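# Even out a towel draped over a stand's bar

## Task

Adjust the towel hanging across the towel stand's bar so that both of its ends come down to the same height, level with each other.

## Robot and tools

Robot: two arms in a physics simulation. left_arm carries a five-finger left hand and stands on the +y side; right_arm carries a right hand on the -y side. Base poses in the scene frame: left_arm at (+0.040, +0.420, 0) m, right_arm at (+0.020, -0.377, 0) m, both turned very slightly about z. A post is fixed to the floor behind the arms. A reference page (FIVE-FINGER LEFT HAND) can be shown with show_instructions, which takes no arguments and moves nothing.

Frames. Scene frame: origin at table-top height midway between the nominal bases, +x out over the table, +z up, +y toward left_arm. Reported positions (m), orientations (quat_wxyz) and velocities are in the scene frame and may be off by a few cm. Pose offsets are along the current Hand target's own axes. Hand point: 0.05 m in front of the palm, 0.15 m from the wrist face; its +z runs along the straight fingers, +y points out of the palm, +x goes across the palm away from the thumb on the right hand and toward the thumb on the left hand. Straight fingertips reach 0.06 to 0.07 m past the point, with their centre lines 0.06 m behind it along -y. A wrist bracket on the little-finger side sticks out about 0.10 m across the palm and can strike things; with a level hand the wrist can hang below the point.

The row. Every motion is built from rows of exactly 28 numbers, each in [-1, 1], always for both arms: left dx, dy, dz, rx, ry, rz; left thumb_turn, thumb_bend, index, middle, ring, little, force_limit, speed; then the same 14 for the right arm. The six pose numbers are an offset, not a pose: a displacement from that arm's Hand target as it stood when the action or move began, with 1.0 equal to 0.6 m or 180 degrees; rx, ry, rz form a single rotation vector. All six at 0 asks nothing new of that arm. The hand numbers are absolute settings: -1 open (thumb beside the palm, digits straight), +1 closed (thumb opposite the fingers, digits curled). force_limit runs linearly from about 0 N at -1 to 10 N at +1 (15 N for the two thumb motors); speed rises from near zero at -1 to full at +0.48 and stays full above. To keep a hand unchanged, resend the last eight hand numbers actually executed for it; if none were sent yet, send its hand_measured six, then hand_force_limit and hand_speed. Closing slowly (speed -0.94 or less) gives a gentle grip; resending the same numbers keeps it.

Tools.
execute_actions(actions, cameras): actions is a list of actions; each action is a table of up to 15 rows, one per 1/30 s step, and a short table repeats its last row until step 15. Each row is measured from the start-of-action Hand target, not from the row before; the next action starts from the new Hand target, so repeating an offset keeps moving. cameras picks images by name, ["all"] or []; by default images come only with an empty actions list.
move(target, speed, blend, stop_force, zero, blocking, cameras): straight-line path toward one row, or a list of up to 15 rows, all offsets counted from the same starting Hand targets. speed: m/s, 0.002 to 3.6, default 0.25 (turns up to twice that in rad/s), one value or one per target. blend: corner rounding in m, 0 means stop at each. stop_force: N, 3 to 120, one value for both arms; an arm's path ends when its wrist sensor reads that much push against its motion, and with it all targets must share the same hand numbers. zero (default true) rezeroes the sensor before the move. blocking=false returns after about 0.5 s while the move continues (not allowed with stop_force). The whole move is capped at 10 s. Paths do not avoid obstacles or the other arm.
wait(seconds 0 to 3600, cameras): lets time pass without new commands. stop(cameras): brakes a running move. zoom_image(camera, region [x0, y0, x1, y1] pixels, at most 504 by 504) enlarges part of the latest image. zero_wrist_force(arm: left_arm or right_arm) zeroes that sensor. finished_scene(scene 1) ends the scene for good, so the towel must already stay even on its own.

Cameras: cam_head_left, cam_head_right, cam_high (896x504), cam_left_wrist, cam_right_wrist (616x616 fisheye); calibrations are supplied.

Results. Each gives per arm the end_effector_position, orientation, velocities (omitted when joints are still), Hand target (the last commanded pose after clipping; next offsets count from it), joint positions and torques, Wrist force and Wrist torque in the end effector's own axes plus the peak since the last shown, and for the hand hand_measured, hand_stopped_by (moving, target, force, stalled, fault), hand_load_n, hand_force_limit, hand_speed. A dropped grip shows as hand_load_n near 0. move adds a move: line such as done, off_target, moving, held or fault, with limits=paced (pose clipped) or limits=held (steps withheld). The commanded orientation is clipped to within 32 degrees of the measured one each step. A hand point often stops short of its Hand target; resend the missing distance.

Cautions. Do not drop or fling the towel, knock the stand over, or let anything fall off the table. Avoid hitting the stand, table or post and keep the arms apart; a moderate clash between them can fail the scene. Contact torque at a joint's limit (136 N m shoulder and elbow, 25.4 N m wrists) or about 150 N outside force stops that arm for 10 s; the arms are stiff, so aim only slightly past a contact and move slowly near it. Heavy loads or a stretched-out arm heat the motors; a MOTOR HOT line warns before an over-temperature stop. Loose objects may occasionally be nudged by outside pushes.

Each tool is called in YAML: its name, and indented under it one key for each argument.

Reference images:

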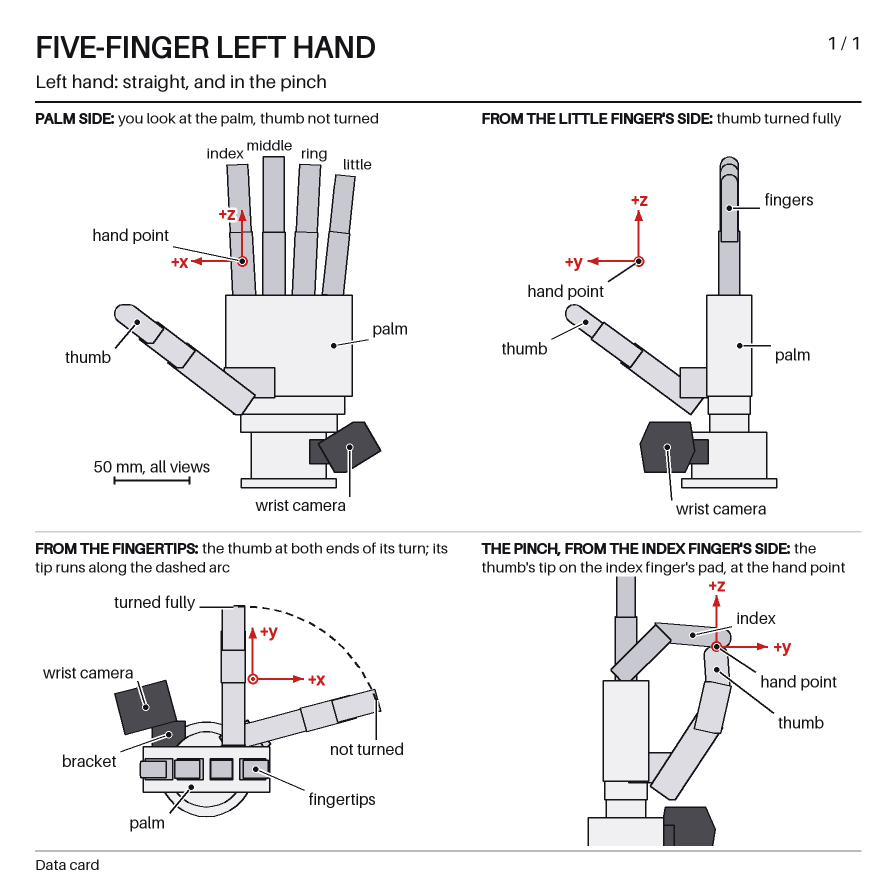

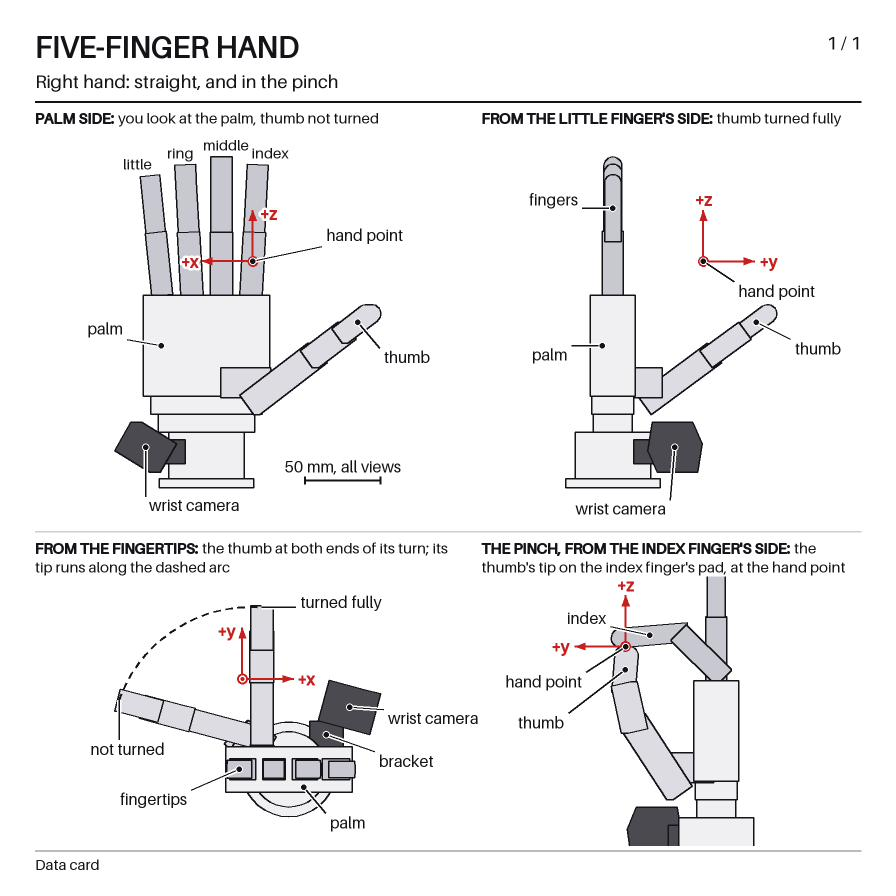

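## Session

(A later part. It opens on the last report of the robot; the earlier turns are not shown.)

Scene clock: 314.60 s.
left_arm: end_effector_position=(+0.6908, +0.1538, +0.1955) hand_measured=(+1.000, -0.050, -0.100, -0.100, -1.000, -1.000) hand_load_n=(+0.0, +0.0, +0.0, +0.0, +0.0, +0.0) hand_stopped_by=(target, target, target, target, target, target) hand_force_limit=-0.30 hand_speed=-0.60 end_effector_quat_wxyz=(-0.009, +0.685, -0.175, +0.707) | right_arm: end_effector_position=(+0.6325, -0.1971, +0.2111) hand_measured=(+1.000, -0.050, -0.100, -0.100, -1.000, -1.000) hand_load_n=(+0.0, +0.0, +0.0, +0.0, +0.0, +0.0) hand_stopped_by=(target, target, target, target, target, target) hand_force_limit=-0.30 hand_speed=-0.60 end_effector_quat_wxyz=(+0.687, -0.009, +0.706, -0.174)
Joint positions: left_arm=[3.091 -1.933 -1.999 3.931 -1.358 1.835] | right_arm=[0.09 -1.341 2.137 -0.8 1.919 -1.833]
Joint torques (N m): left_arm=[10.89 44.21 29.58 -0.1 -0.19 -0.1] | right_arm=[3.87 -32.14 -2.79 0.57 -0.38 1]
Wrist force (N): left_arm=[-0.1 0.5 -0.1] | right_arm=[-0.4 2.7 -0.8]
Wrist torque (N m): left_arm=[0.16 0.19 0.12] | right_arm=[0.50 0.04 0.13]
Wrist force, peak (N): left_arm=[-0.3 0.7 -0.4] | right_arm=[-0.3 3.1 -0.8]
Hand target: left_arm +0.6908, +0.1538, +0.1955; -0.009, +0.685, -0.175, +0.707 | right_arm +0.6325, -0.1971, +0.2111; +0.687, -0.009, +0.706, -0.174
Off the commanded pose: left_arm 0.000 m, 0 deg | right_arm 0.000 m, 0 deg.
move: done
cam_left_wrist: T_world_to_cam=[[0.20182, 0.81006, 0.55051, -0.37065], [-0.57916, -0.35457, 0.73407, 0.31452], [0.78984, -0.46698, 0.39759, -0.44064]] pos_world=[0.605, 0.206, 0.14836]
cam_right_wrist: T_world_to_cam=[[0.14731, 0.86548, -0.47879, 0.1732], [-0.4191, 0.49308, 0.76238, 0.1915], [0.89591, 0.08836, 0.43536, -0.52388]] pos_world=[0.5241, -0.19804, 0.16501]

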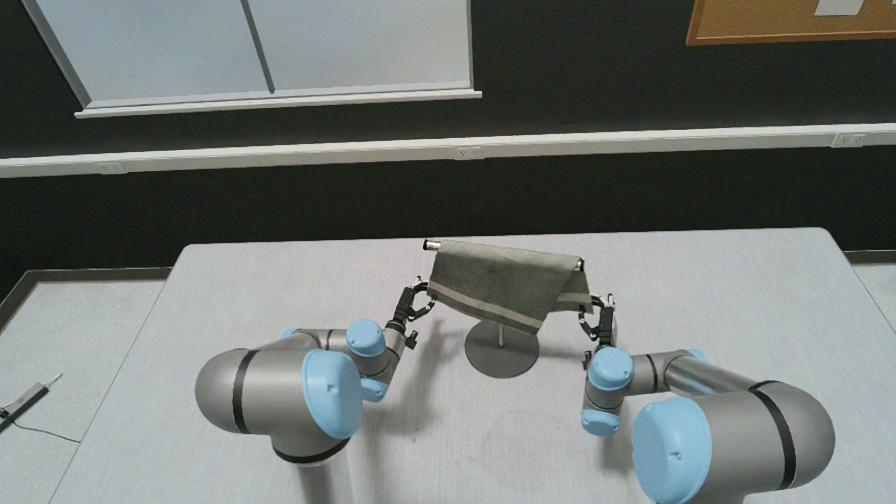

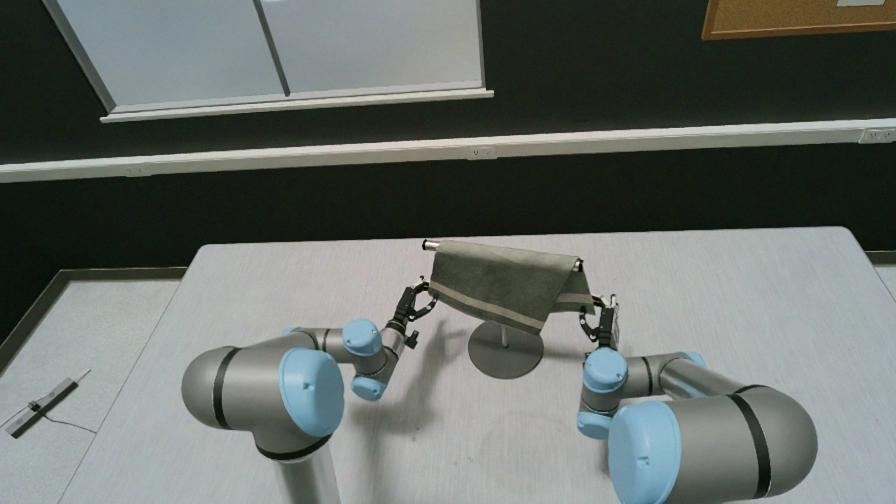

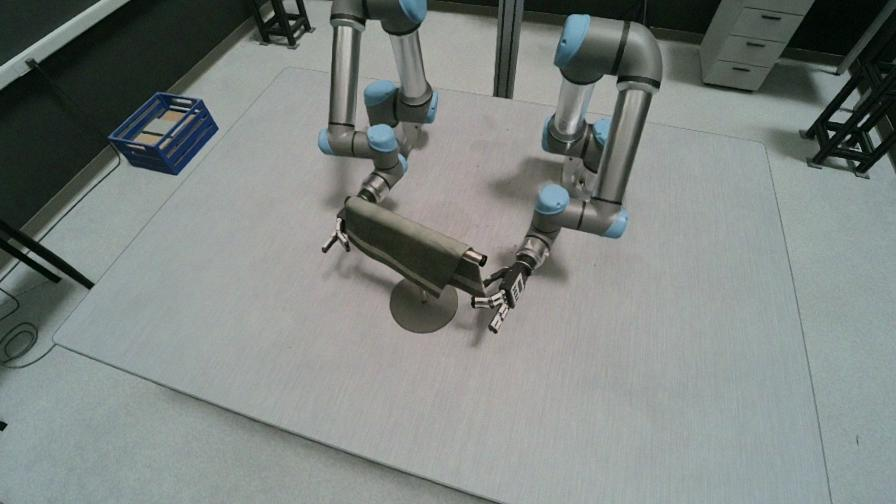

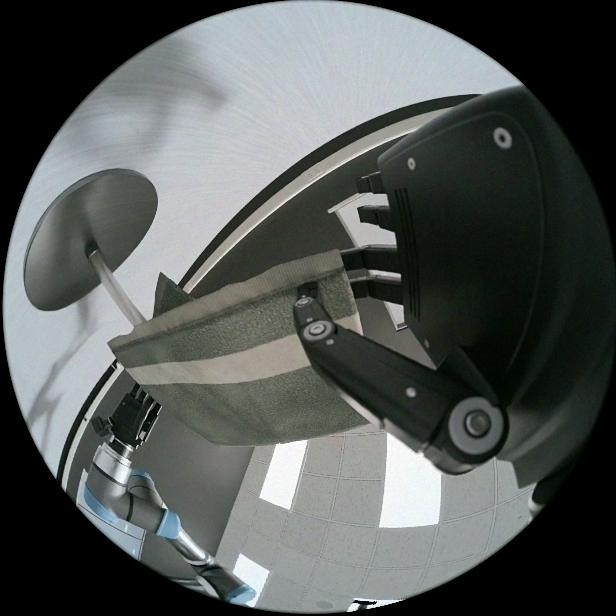

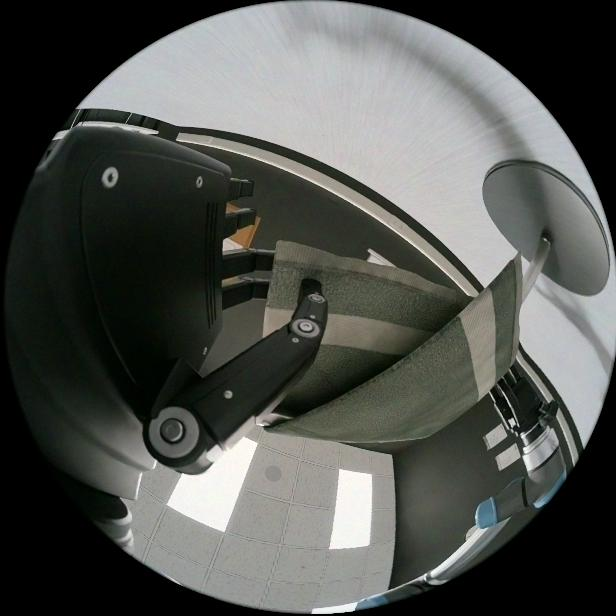

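move:
  target: [0, 0, 0, 0,0,0, 1, 0.0, 0.6, 0.6, -1, -1, -0.3, -0.92, 0, 0, 0, 0,0,0, 1, 0.0, 0.6, 0.6, -1, -1, -0.3, -0.92]
  cameras: ["cam_head_left","cam_left_wrist","cam_right_wrist"]

zoom_image:
  camera: "cam_left_wrist"
  region: [200, 200, 460, 420]

zoom_image:
  camera: "cam_right_wrist"
  region: [180, 200, 440, 420]

Scene clock: 325.23 s.
left_arm: end_effector_position=(+0.6908, +0.1538, +0.1955) hand_measured=(+1.000, +0.000, +0.182, +0.174, -1.000, -1.000) hand_load_n=(+0.0, +1.5, +3.5, +4.5, +0.0, +0.0) hand_stopped_by=(target, target, force, force, target, target) hand_force_limit=-0.30 hand_speed=-0.92 end_effector_quat_wxyz=(-0.009, +0.685, -0.175, +0.707) | right_arm: end_effector_position=(+0.6325, -0.1971, +0.2111) hand_measured=(+1.000, +0.000, +0.198, +0.168, -1.000, -1.000) hand_load_n=(-0.5, +0.5, +4.0, +4.0, +0.0, +0.0) hand_stopped_by=(target, target, force, force, target, target) hand_force_limit=-0.30 hand_speed=-0.92 end_effector_quat_wxyz=(+0.687, -0.009, +0.706, -0.174)
Joint positions: left_arm=[3.091 -1.933 -1.999 3.931 -1.358 1.835] | right_arm=[0.09 -1.341 2.137 -0.8 1.919 -1.833]
Joint torques (N m): left_arm=[7.47 43.33 25.42 0.48 1.52 0.97] | right_arm=[-10.11 -31.09 -4.79 0.51 -1.13 0.67]
Wrist force (N): left_arm=[-0.1 0.5 -0.1] | right_arm=[-0.6 2.6 -0.8]
Wrist torque (N m): left_arm=[0.16 0.21 0.12] | right_arm=[0.49 0.07 0.12]
Wrist force, peak (N): left_arm=[-0.2 0.7 -0.3] | right_arm=[-0.3 3.3 -0.8]
Hand target: left_arm +0.6908, +0.1538, +0.1955; -0.009, +0.685, -0.175, +0.707 | right_arm +0.6325, -0.1971, +0.2111; +0.687, -0.009, +0.706, -0.174
Off the commanded pose: left_arm 0.000 m, 0 deg | right_arm 0.000 m, 0 deg.
move: done
cam_left_wrist: T_world_to_cam=[[0.20182, 0.81006, 0.55051, -0.37065], [-0.57916, -0.35457, 0.73407, 0.31452], [0.78984, -0.46698, 0.39759, -0.44064]] pos_world=[0.605, 0.206, 0.14836]
cam_right_wrist: T_world_to_cam=[[0.14731, 0.86548, -0.47879, 0.1732], [-0.4191, 0.49308, 0.76238, 0.1915], [0.89591, 0.08836, 0.43536, -0.52388]] pos_world=[0.5241, -0.19804, 0.16501]

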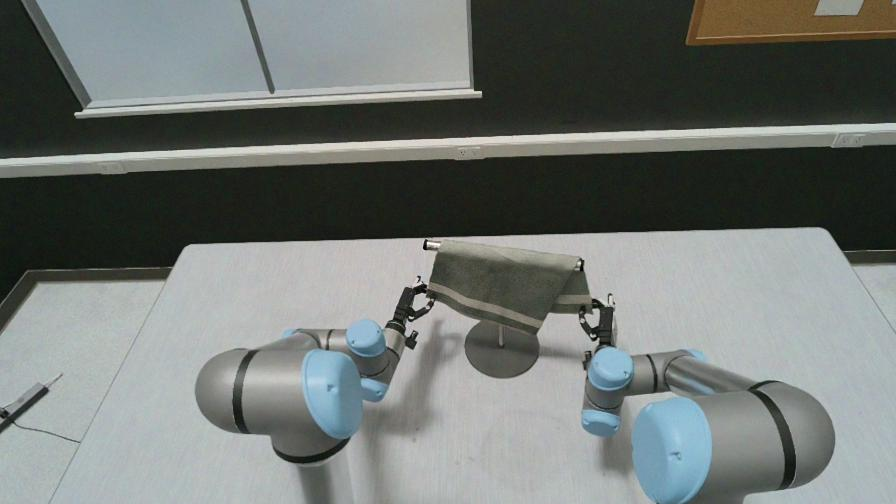

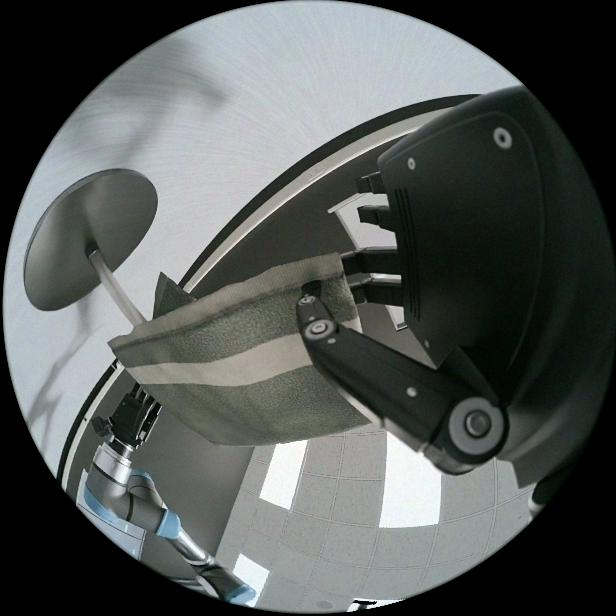

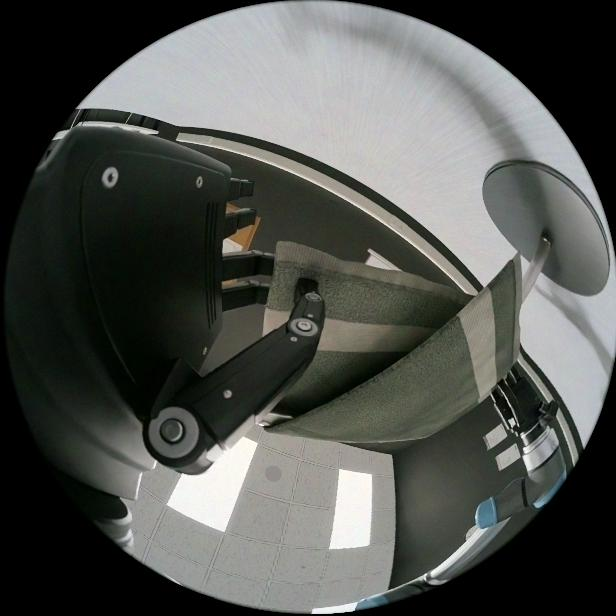

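Scaled by 1.938 from the camera's image (finer frame: 880x880).

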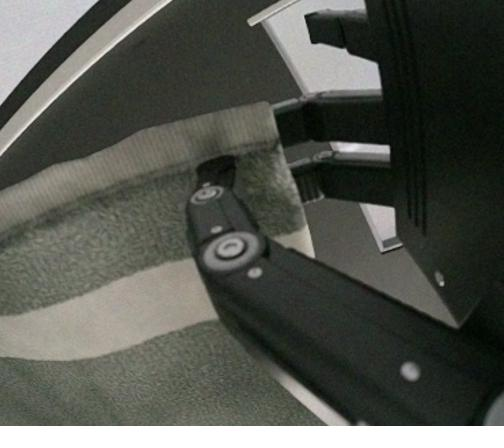

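Scaled by 1.938 from the camera's image (finer frame: 880x880).

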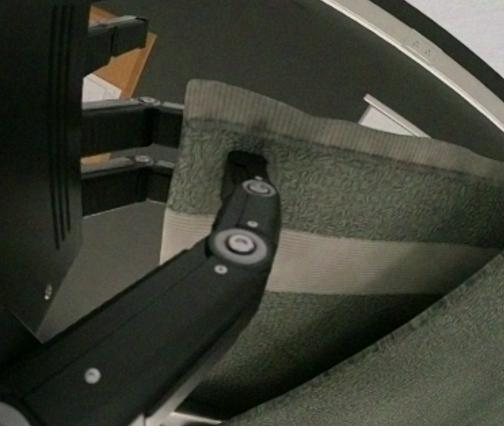

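move:
  target: [-0.0178, 0.043, 0, 0,0,-0.0417, 1, 0.0, 0.6, 0.6, -1, -1, -0.3, -0.92, 0.0288, 0.0457, 0.01, 0,0,0.0417, 1, 0.0, 0.6, 0.6, -1, -1, -0.3, -0.92]
  speed: 0.02
  cameras: ["all"]

zoom_image:
  camera: "cam_head_left"
  region: [380, 200, 680, 380]

zoom_image:
  camera: "cam_high"
  region: [300, 160, 540, 340]

Scene clock: 349.37 s.
left_arm: end_effector_position=(+0.6855, +0.1322, +0.1784) hand_measured=(+1.000, +0.000, +0.182, +0.174, -1.000, -1.000) hand_load_n=(+0.0, +1.5, +3.5, +4.5, +0.0, +0.0) hand_stopped_by=(target, target, force, force, target, target) hand_force_limit=-0.30 hand_speed=-0.92 end_effector_quat_wxyz=(+0.037, +0.695, -0.130, +0.706) | right_arm: end_effector_position=(+0.6436, -0.1770, +0.1873) hand_measured=(+1.000, +0.000, +0.198, +0.168, -1.000, -1.000) hand_load_n=(-0.5, +1.0, +4.5, +4.0, +0.0, +0.0) hand_stopped_by=(target, target, force, force, target, target) hand_force_limit=-0.30 hand_speed=-0.92 end_effector_quat_wxyz=(+0.697, +0.037, +0.705, -0.129)
Joint positions: left_arm=[3.034 -1.987 -2.009 3.994 -1.415 1.703] | right_arm=[0.143 -1.234 2.105 -0.875 1.973 -1.702]
Joint torques (N m): left_arm=[3.3 37.04 4.3 1.49 0.38 1.3] | right_arm=[-3.7 -33.86 -23.77 -0.51 0.03 -1.29]
Wrist force (N): left_arm=[0.0 0.3 -0.1] | right_arm=[-0.4 2.8 -0.8]
Wrist torque (N m): left_arm=[0.11 0.18 0.12] | right_arm=[0.44 0.04 0.03]
Wrist force, peak (N): left_arm=[-0.1 0.9 -0.1] | right_arm=[-0.6 3.2 -0.7]
Hand target: left_arm +0.6856, +0.1323, +0.1784; +0.037, +0.695, -0.130, +0.706 | right_arm +0.6436, -0.1771, +0.1874; +0.697, +0.037, +0.705, -0.129
Off the commanded pose: left_arm 0.000 m, 0 deg | right_arm 0.000 m, 0 deg.
move: done
cam_left_wrist: T_world_to_cam=[[0.21688, 0.87319, 0.43646, -0.34103], [-0.55554, -0.25724, 0.79069, 0.27725], [0.8027, -0.41396, 0.4293, -0.46128]] pos_world=[0.59826, 0.17815, 0.12766]
cam_right_wrist: T_world_to_cam=[[0.15971, 0.91919, -0.35998, 0.12215], [-0.44339, 0.39261, 0.80577, 0.19416], [0.88199, 0.03093, 0.47026, -0.53298]] pos_world=[0.53666, -0.17203, 0.13816]

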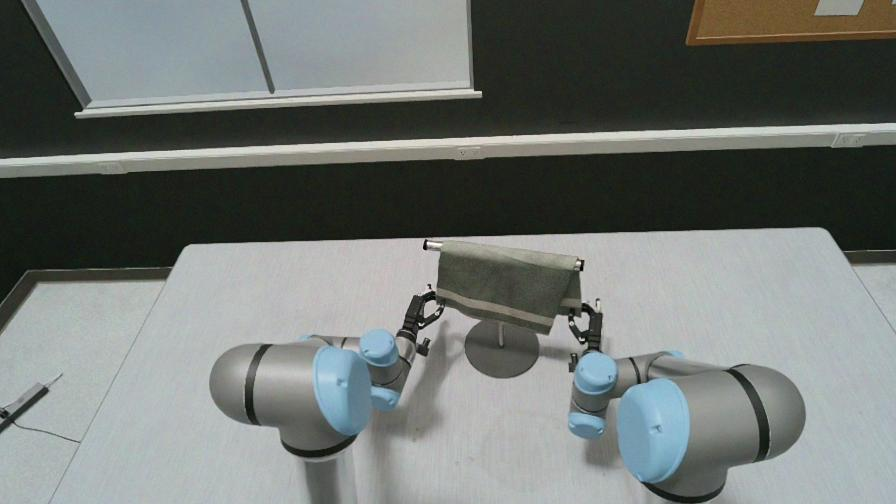

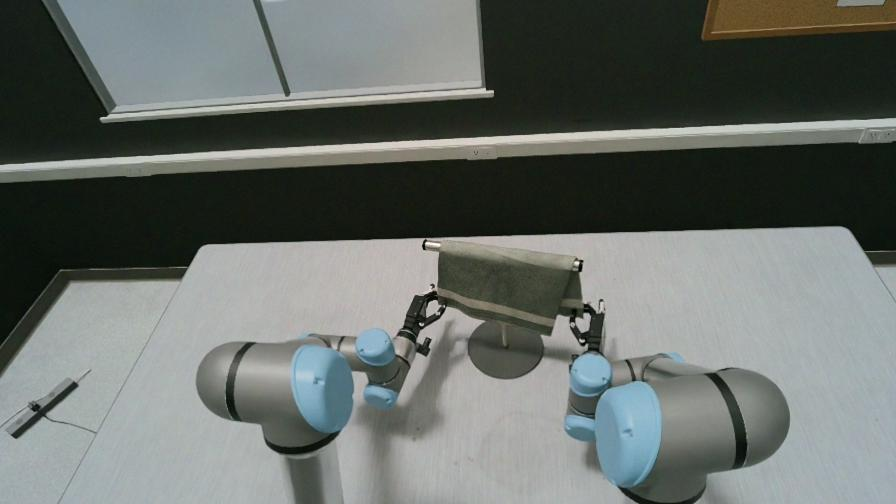

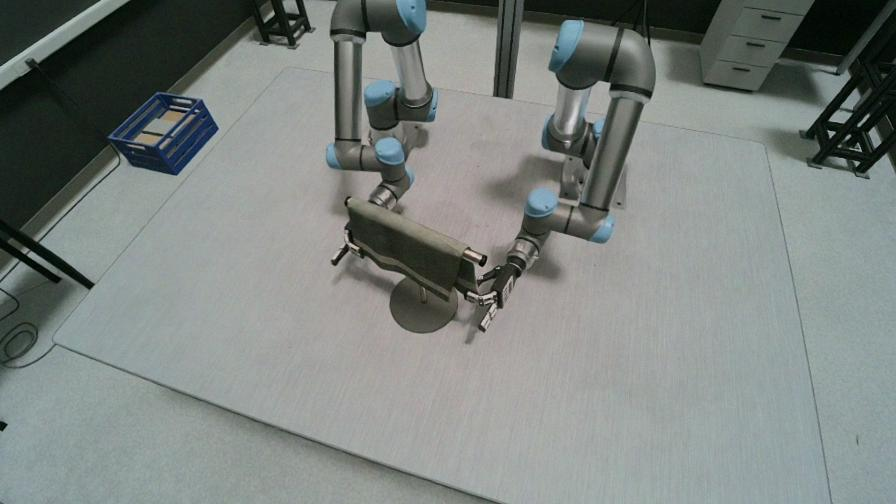

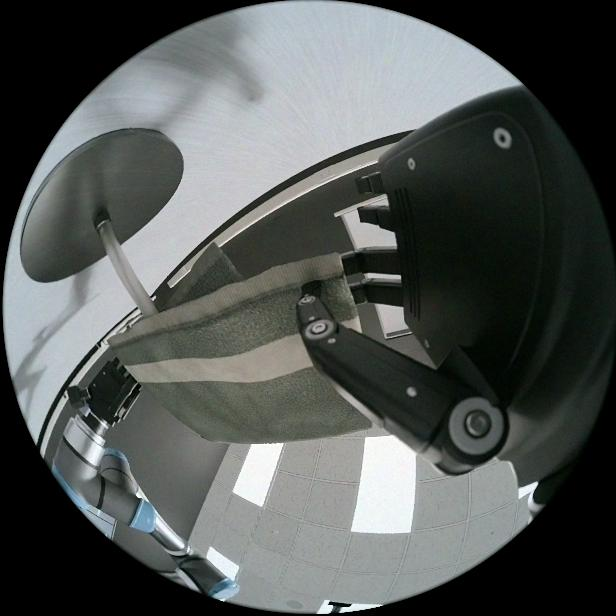

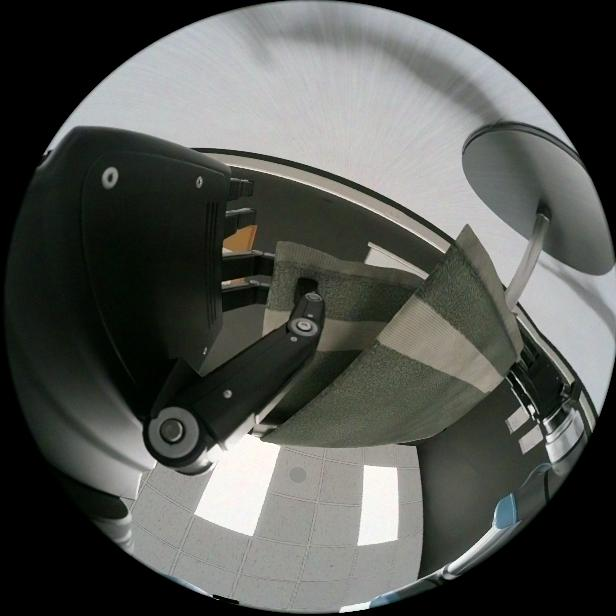

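Scaled by 1.680 from the camera's image (finer frame: 1280x720).

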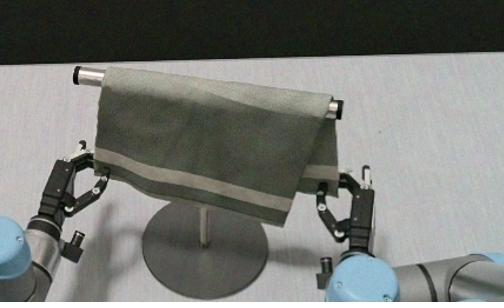

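Scaled by 2.100 from the camera's image (finer frame: 1280x720).

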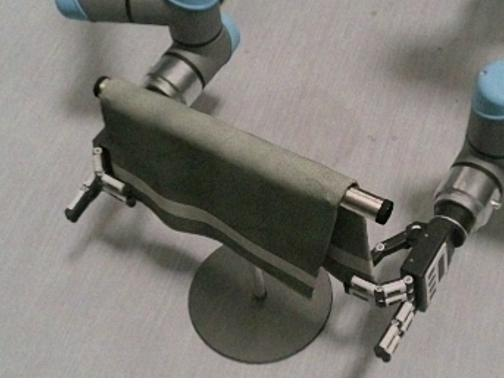

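move:
  target: [-0.0117, 0.02, 0, 0,0,-0.0208, 1, 0.0, 0.6, 0.6, -1, -1, -0.3, -0.92, 0.0172, 0.0208, 0.01, 0,0,0.0208, 1, 0.0, 0.6, 0.6, -1, -1, -0.3, -0.92]
  speed: 0.02
  cameras: ["all"]

zoom_image:
  camera: "cam_head_left"
  region: [380, 200, 680, 380]

zoom_image:
  camera: "cam_high"
  region: [300, 160, 540, 340]

zoom_image:
  camera: "cam_right_wrist"
  region: [220, 160, 580, 480]

Scene clock: 363.07 s.
left_arm: end_effector_position=(+0.6830, +0.1215, +0.1698) hand_measured=(+1.000, +0.000, +0.182, +0.174, -1.000, -1.000) hand_load_n=(+0.0, +1.5, +3.5, +5.0, +0.0, +0.0) hand_stopped_by=(target, target, force, force, target, target) hand_force_limit=-0.30 hand_speed=-0.92 end_effector_quat_wxyz=(+0.060, +0.699, -0.107, +0.704) end_effector_velocity=(+0.001, +0.001, +0.000) end_effector_angular_velocity=(+0.005, -0.001, +0.000) | right_arm: end_effector_position=(+0.6521, -0.1677, +0.1755) hand_measured=(+1.000, +0.000, +0.198, +0.168, -1.000, -1.000) hand_load_n=(-0.5, +1.0, +4.5, +4.0, +0.0, +0.0) hand_stopped_by=(target, target, force, force, target, target) hand_force_limit=-0.30 hand_speed=-0.92 end_effector_quat_wxyz=(+0.700, +0.060, +0.703, -0.106)
Joint positions: left_arm=[3.005 -2.015 -2.01 4.024 -1.443 1.638] | right_arm=[0.166 -1.177 2.077 -0.904 1.996 -1.637]
Joint velocities: left_arm=[0.001 0 0.001 -0.001 0.001 0.005] | right_arm=[within noise]
Joint torques (N m): left_arm=[3.6 38.13 4.21 1.39 0.37 1.39] | right_arm=[-1.72 -34.72 -19.75 -0.88 0.16 -1.41]
Wrist force (N): left_arm=[0.0 0.4 -0.1] | right_arm=[-0.1 2.2 -0.2]
Wrist torque (N m): left_arm=[0.11 0.18 0.12] | right_arm=[0.29 -0.01 0.03]
Wrist force, peak (N): left_arm=[-0.3 0.7 -0.2] | right_arm=[-0.2 2.9 -0.8]
Hand target: left_arm +0.6830, +0.1216, +0.1699; +0.060, +0.699, -0.107, +0.704 | right_arm +0.6520, -0.1678, +0.1755; +0.700, +0.060, +0.703, -0.106
Off the commanded pose: left_arm 0.000 m, 0 deg | right_arm 0.000 m, 0 deg.
move: done
cam_left_wrist: T_world_to_cam=[[0.22305, 0.89902, 0.37684, -0.32469], [-0.54322, -0.20636, 0.81384, 0.26131], [0.80942, -0.38623, 0.44234, -0.47011]] pos_world=[0.59488, 0.16426, 0.11764]
cam_right_wrist: T_world_to_cam=[[0.16449, 0.94018, -0.29833, 0.09753], [-0.45593, 0.34067, 0.82223, 0.20033], [0.87468, 0.00076, 0.4847, -0.53807]] pos_world=[0.54594, -0.15953, 0.12519]

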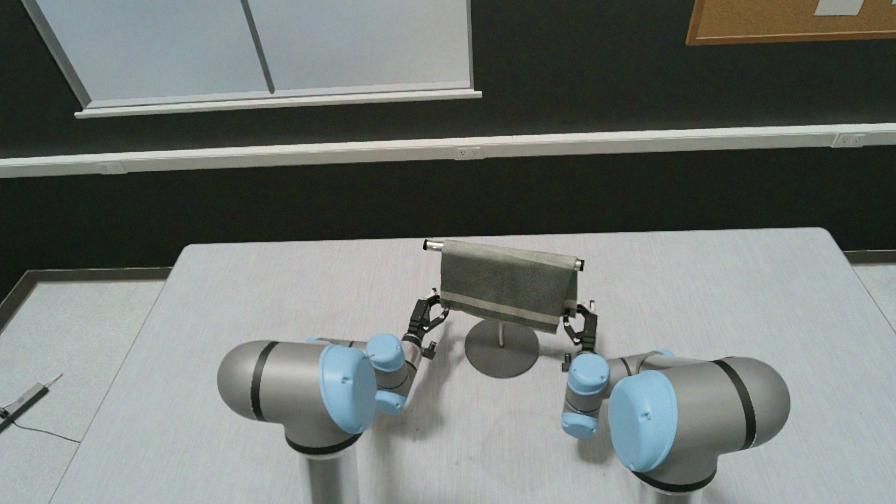

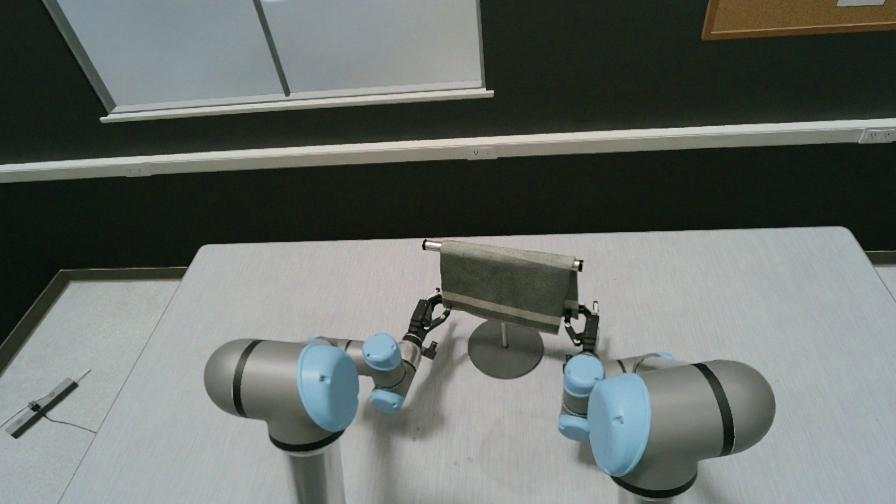

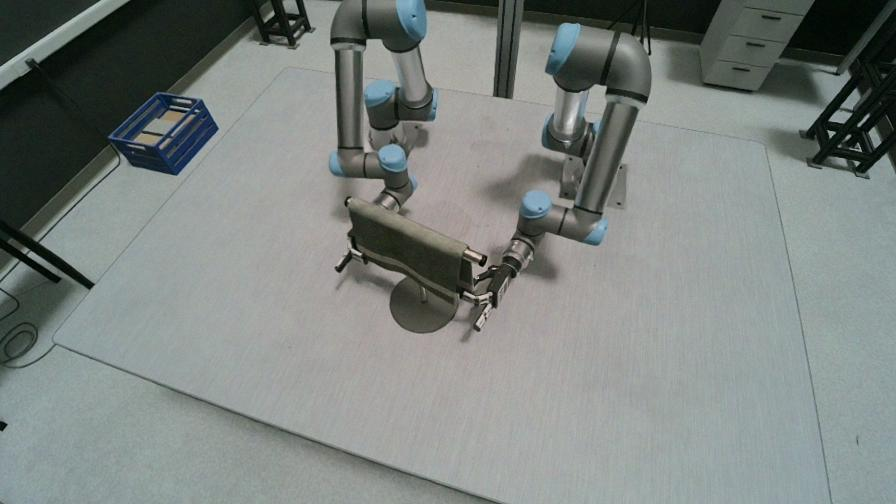

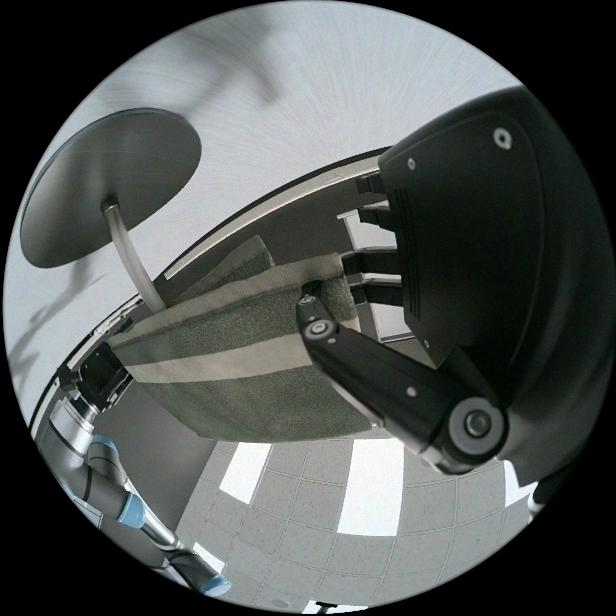

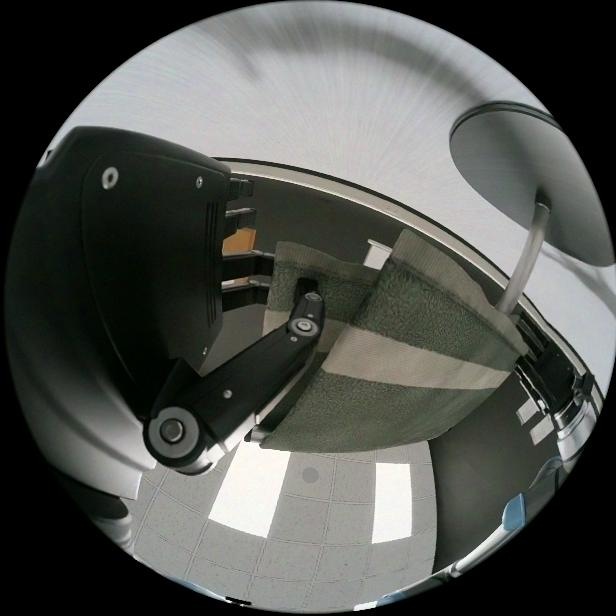

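Scaled by 1.680 from the camera's image (finer frame: 1280x720).

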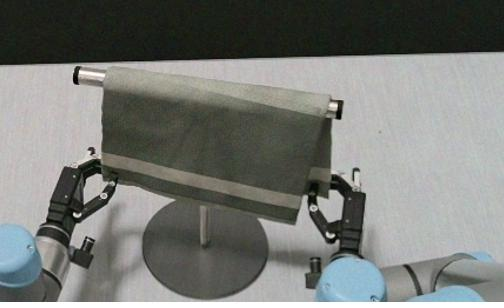

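Scaled by 2.100 from the camera's image (finer frame: 1280x720).

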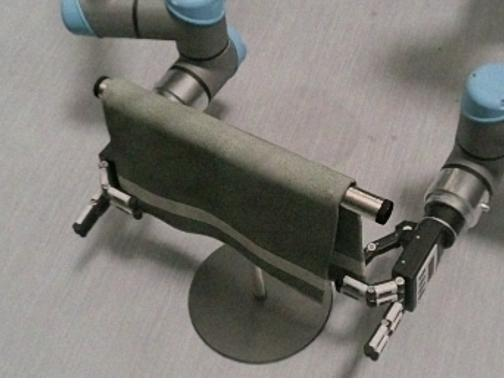

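Scaled by 1.400 from the camera's image (finer frame: 880x880).

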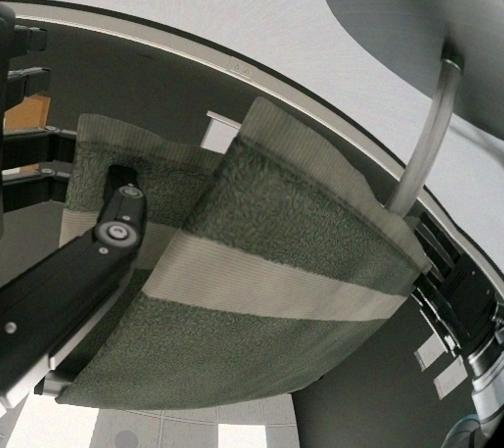

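move:
  target: [-0.0235, 0.0233, 0, 0,0,-0.0215, 1, 0.0, 0.6, 0.6, -1, -1, -0.3, -0.92, 0.0225, 0.0148, 0.0, 0,0,0.0208, 1, 0.0, 0.6, 0.6, -1, -1, -0.3, -0.92]
  speed: 0.02
  cameras: ["all"]

zoom_image:
  camera: "cam_head_left"
  region: [380, 200, 680, 380]

zoom_image:
  camera: "cam_high"
  region: [300, 160, 540, 340]

zoom_image:
  camera: "cam_right_wrist"
  region: [220, 160, 580, 480]

Scene clock: 386.47 s.
left_arm: end_effector_position=(+0.6798, +0.1089, +0.1547) hand_measured=(+1.000, +0.000, +0.182, +0.174, -1.000, -1.000) hand_load_n=(+0.0, +1.5, +3.5, +4.5, +0.0, +0.0) hand_stopped_by=(target, target, force, force, target, target) hand_force_limit=-0.30 hand_speed=-0.92 end_effector_quat_wxyz=(+0.084, +0.703, -0.083, +0.702) | right_arm: end_effector_position=(+0.6540, -0.1600, +0.1614) hand_measured=(+1.000, +0.000, +0.198, +0.168, -1.000, -1.000) hand_load_n=(+0.0, +0.5, +4.5, +4.0, +0.0, +0.0) hand_stopped_by=(target, target, force, force, target, target) hand_force_limit=-0.30 hand_speed=-0.92 end_effector_quat_wxyz=(+0.704, +0.083, +0.701, -0.083)
Joint positions: left_arm=[2.971 -2.059 -2.011 4.069 -1.478 1.57] | right_arm=[0.188 -1.127 2.067 -0.944 2.017 -1.572]
Joint torques (N m): left_arm=[5.72 44.69 27.24 0.17 0.66 1.48] | right_arm=[-1.43 -37.62 -24.71 -0.05 0.39 -1.22]
Wrist force (N): left_arm=[0.7 0.6 0.0] | right_arm=[-1.3 2.1 -0.3]
Wrist torque (N m): left_arm=[0.11 0.21 0.09] | right_arm=[0.25 0.07 -0.01]
Wrist force, peak (N): left_arm=[1.1 0.5 -0.2] | right_arm=[-1.2 2.7 -0.2]
Hand target: left_arm +0.6799, +0.1090, +0.1549; +0.084, +0.703, -0.084, +0.702 | right_arm +0.6539, -0.1600, +0.1615; +0.703, +0.083, +0.701, -0.083
Off the commanded pose: left_arm 0.000 m, 0 deg | right_arm 0.000 m, 0 deg.
move: done
cam_left_wrist: T_world_to_cam=[[0.22856, 0.9217, 0.31341, -0.30333], [-0.53004, -0.15222, 0.8342, 0.25132], [0.81659, -0.35679, 0.45374, -0.47559]] pos_world=[0.59091, 0.14815, 0.10122]
cam_right_wrist: T_world_to_cam=[[0.16835, 0.95717, -0.23555, 0.07577], [-0.4686, 0.28794, 0.83516, 0.20788], [0.86722, -0.03022, 0.49701, -0.53488]] pos_world=[0.54851, -0.14854, 0.11008]

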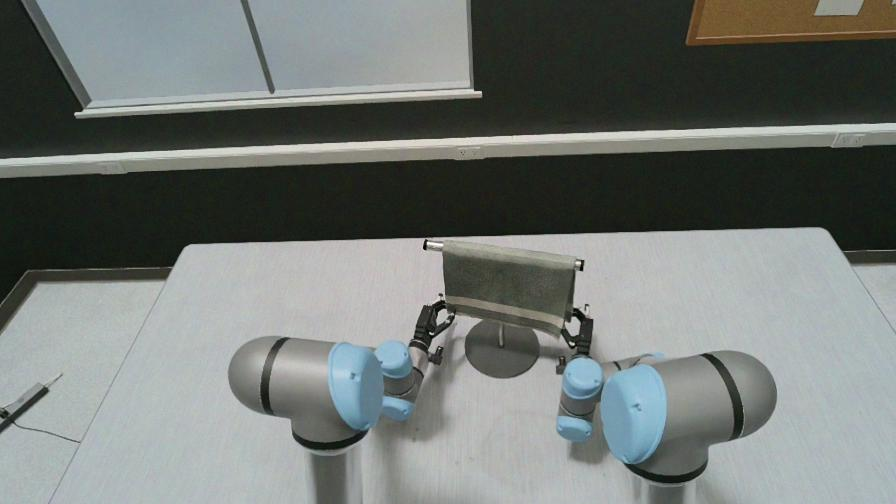

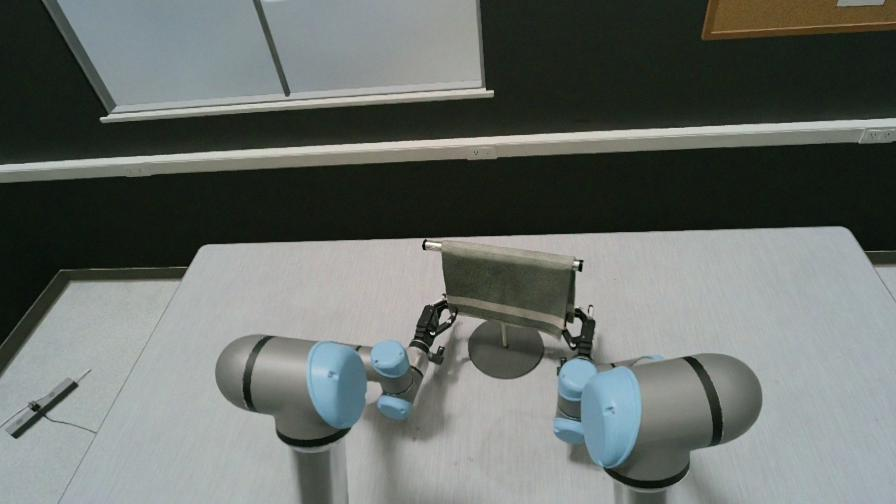

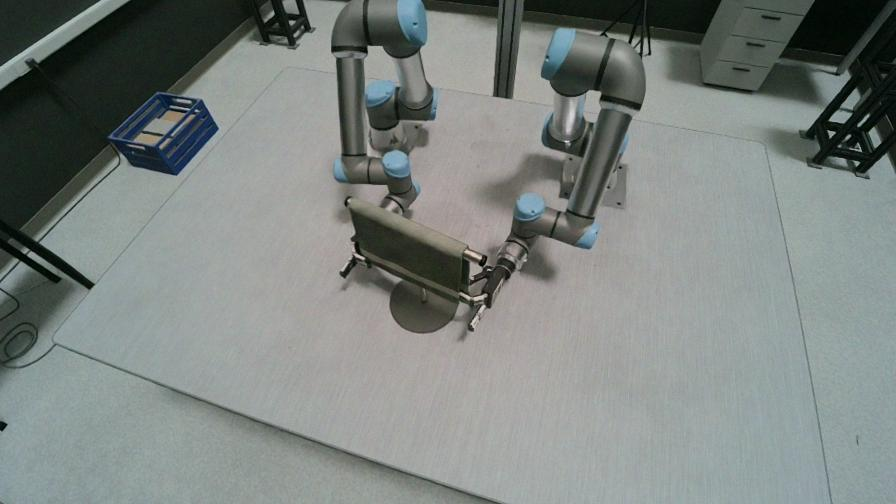

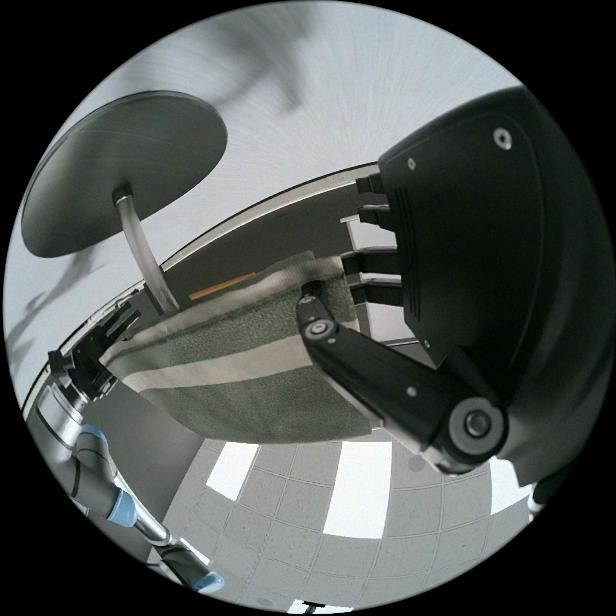

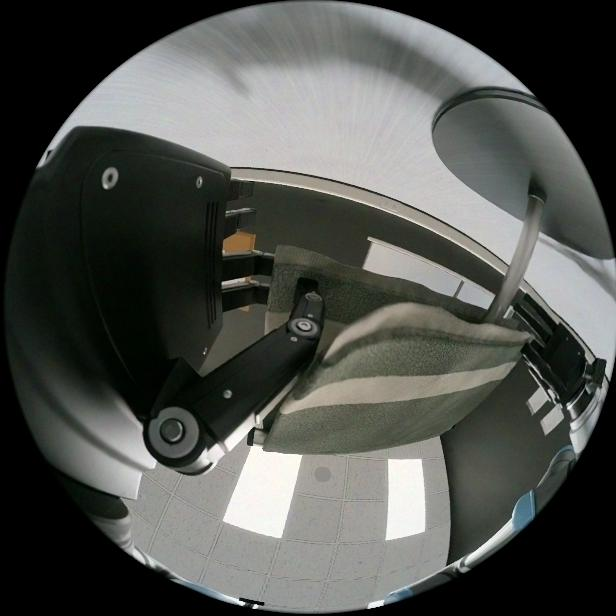

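Scaled by 1.680 from the camera's image (finer frame: 1280x720).

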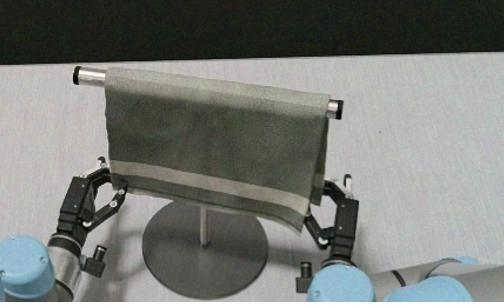

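Scaled by 2.100 from the camera's image (finer frame: 1280x720).

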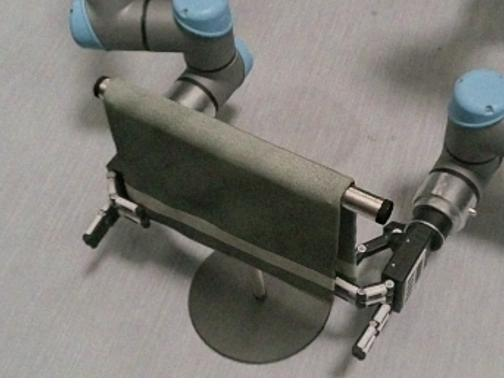

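Scaled by 1.400 from the camera's image (finer frame: 880x880).

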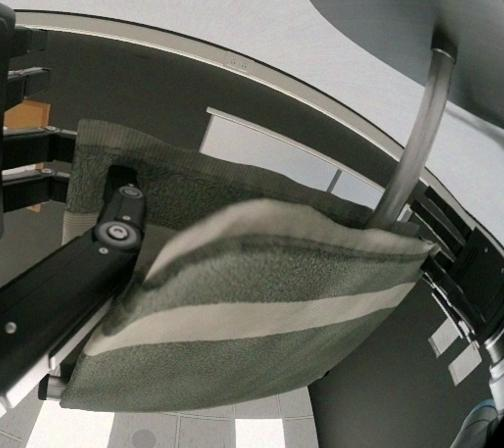

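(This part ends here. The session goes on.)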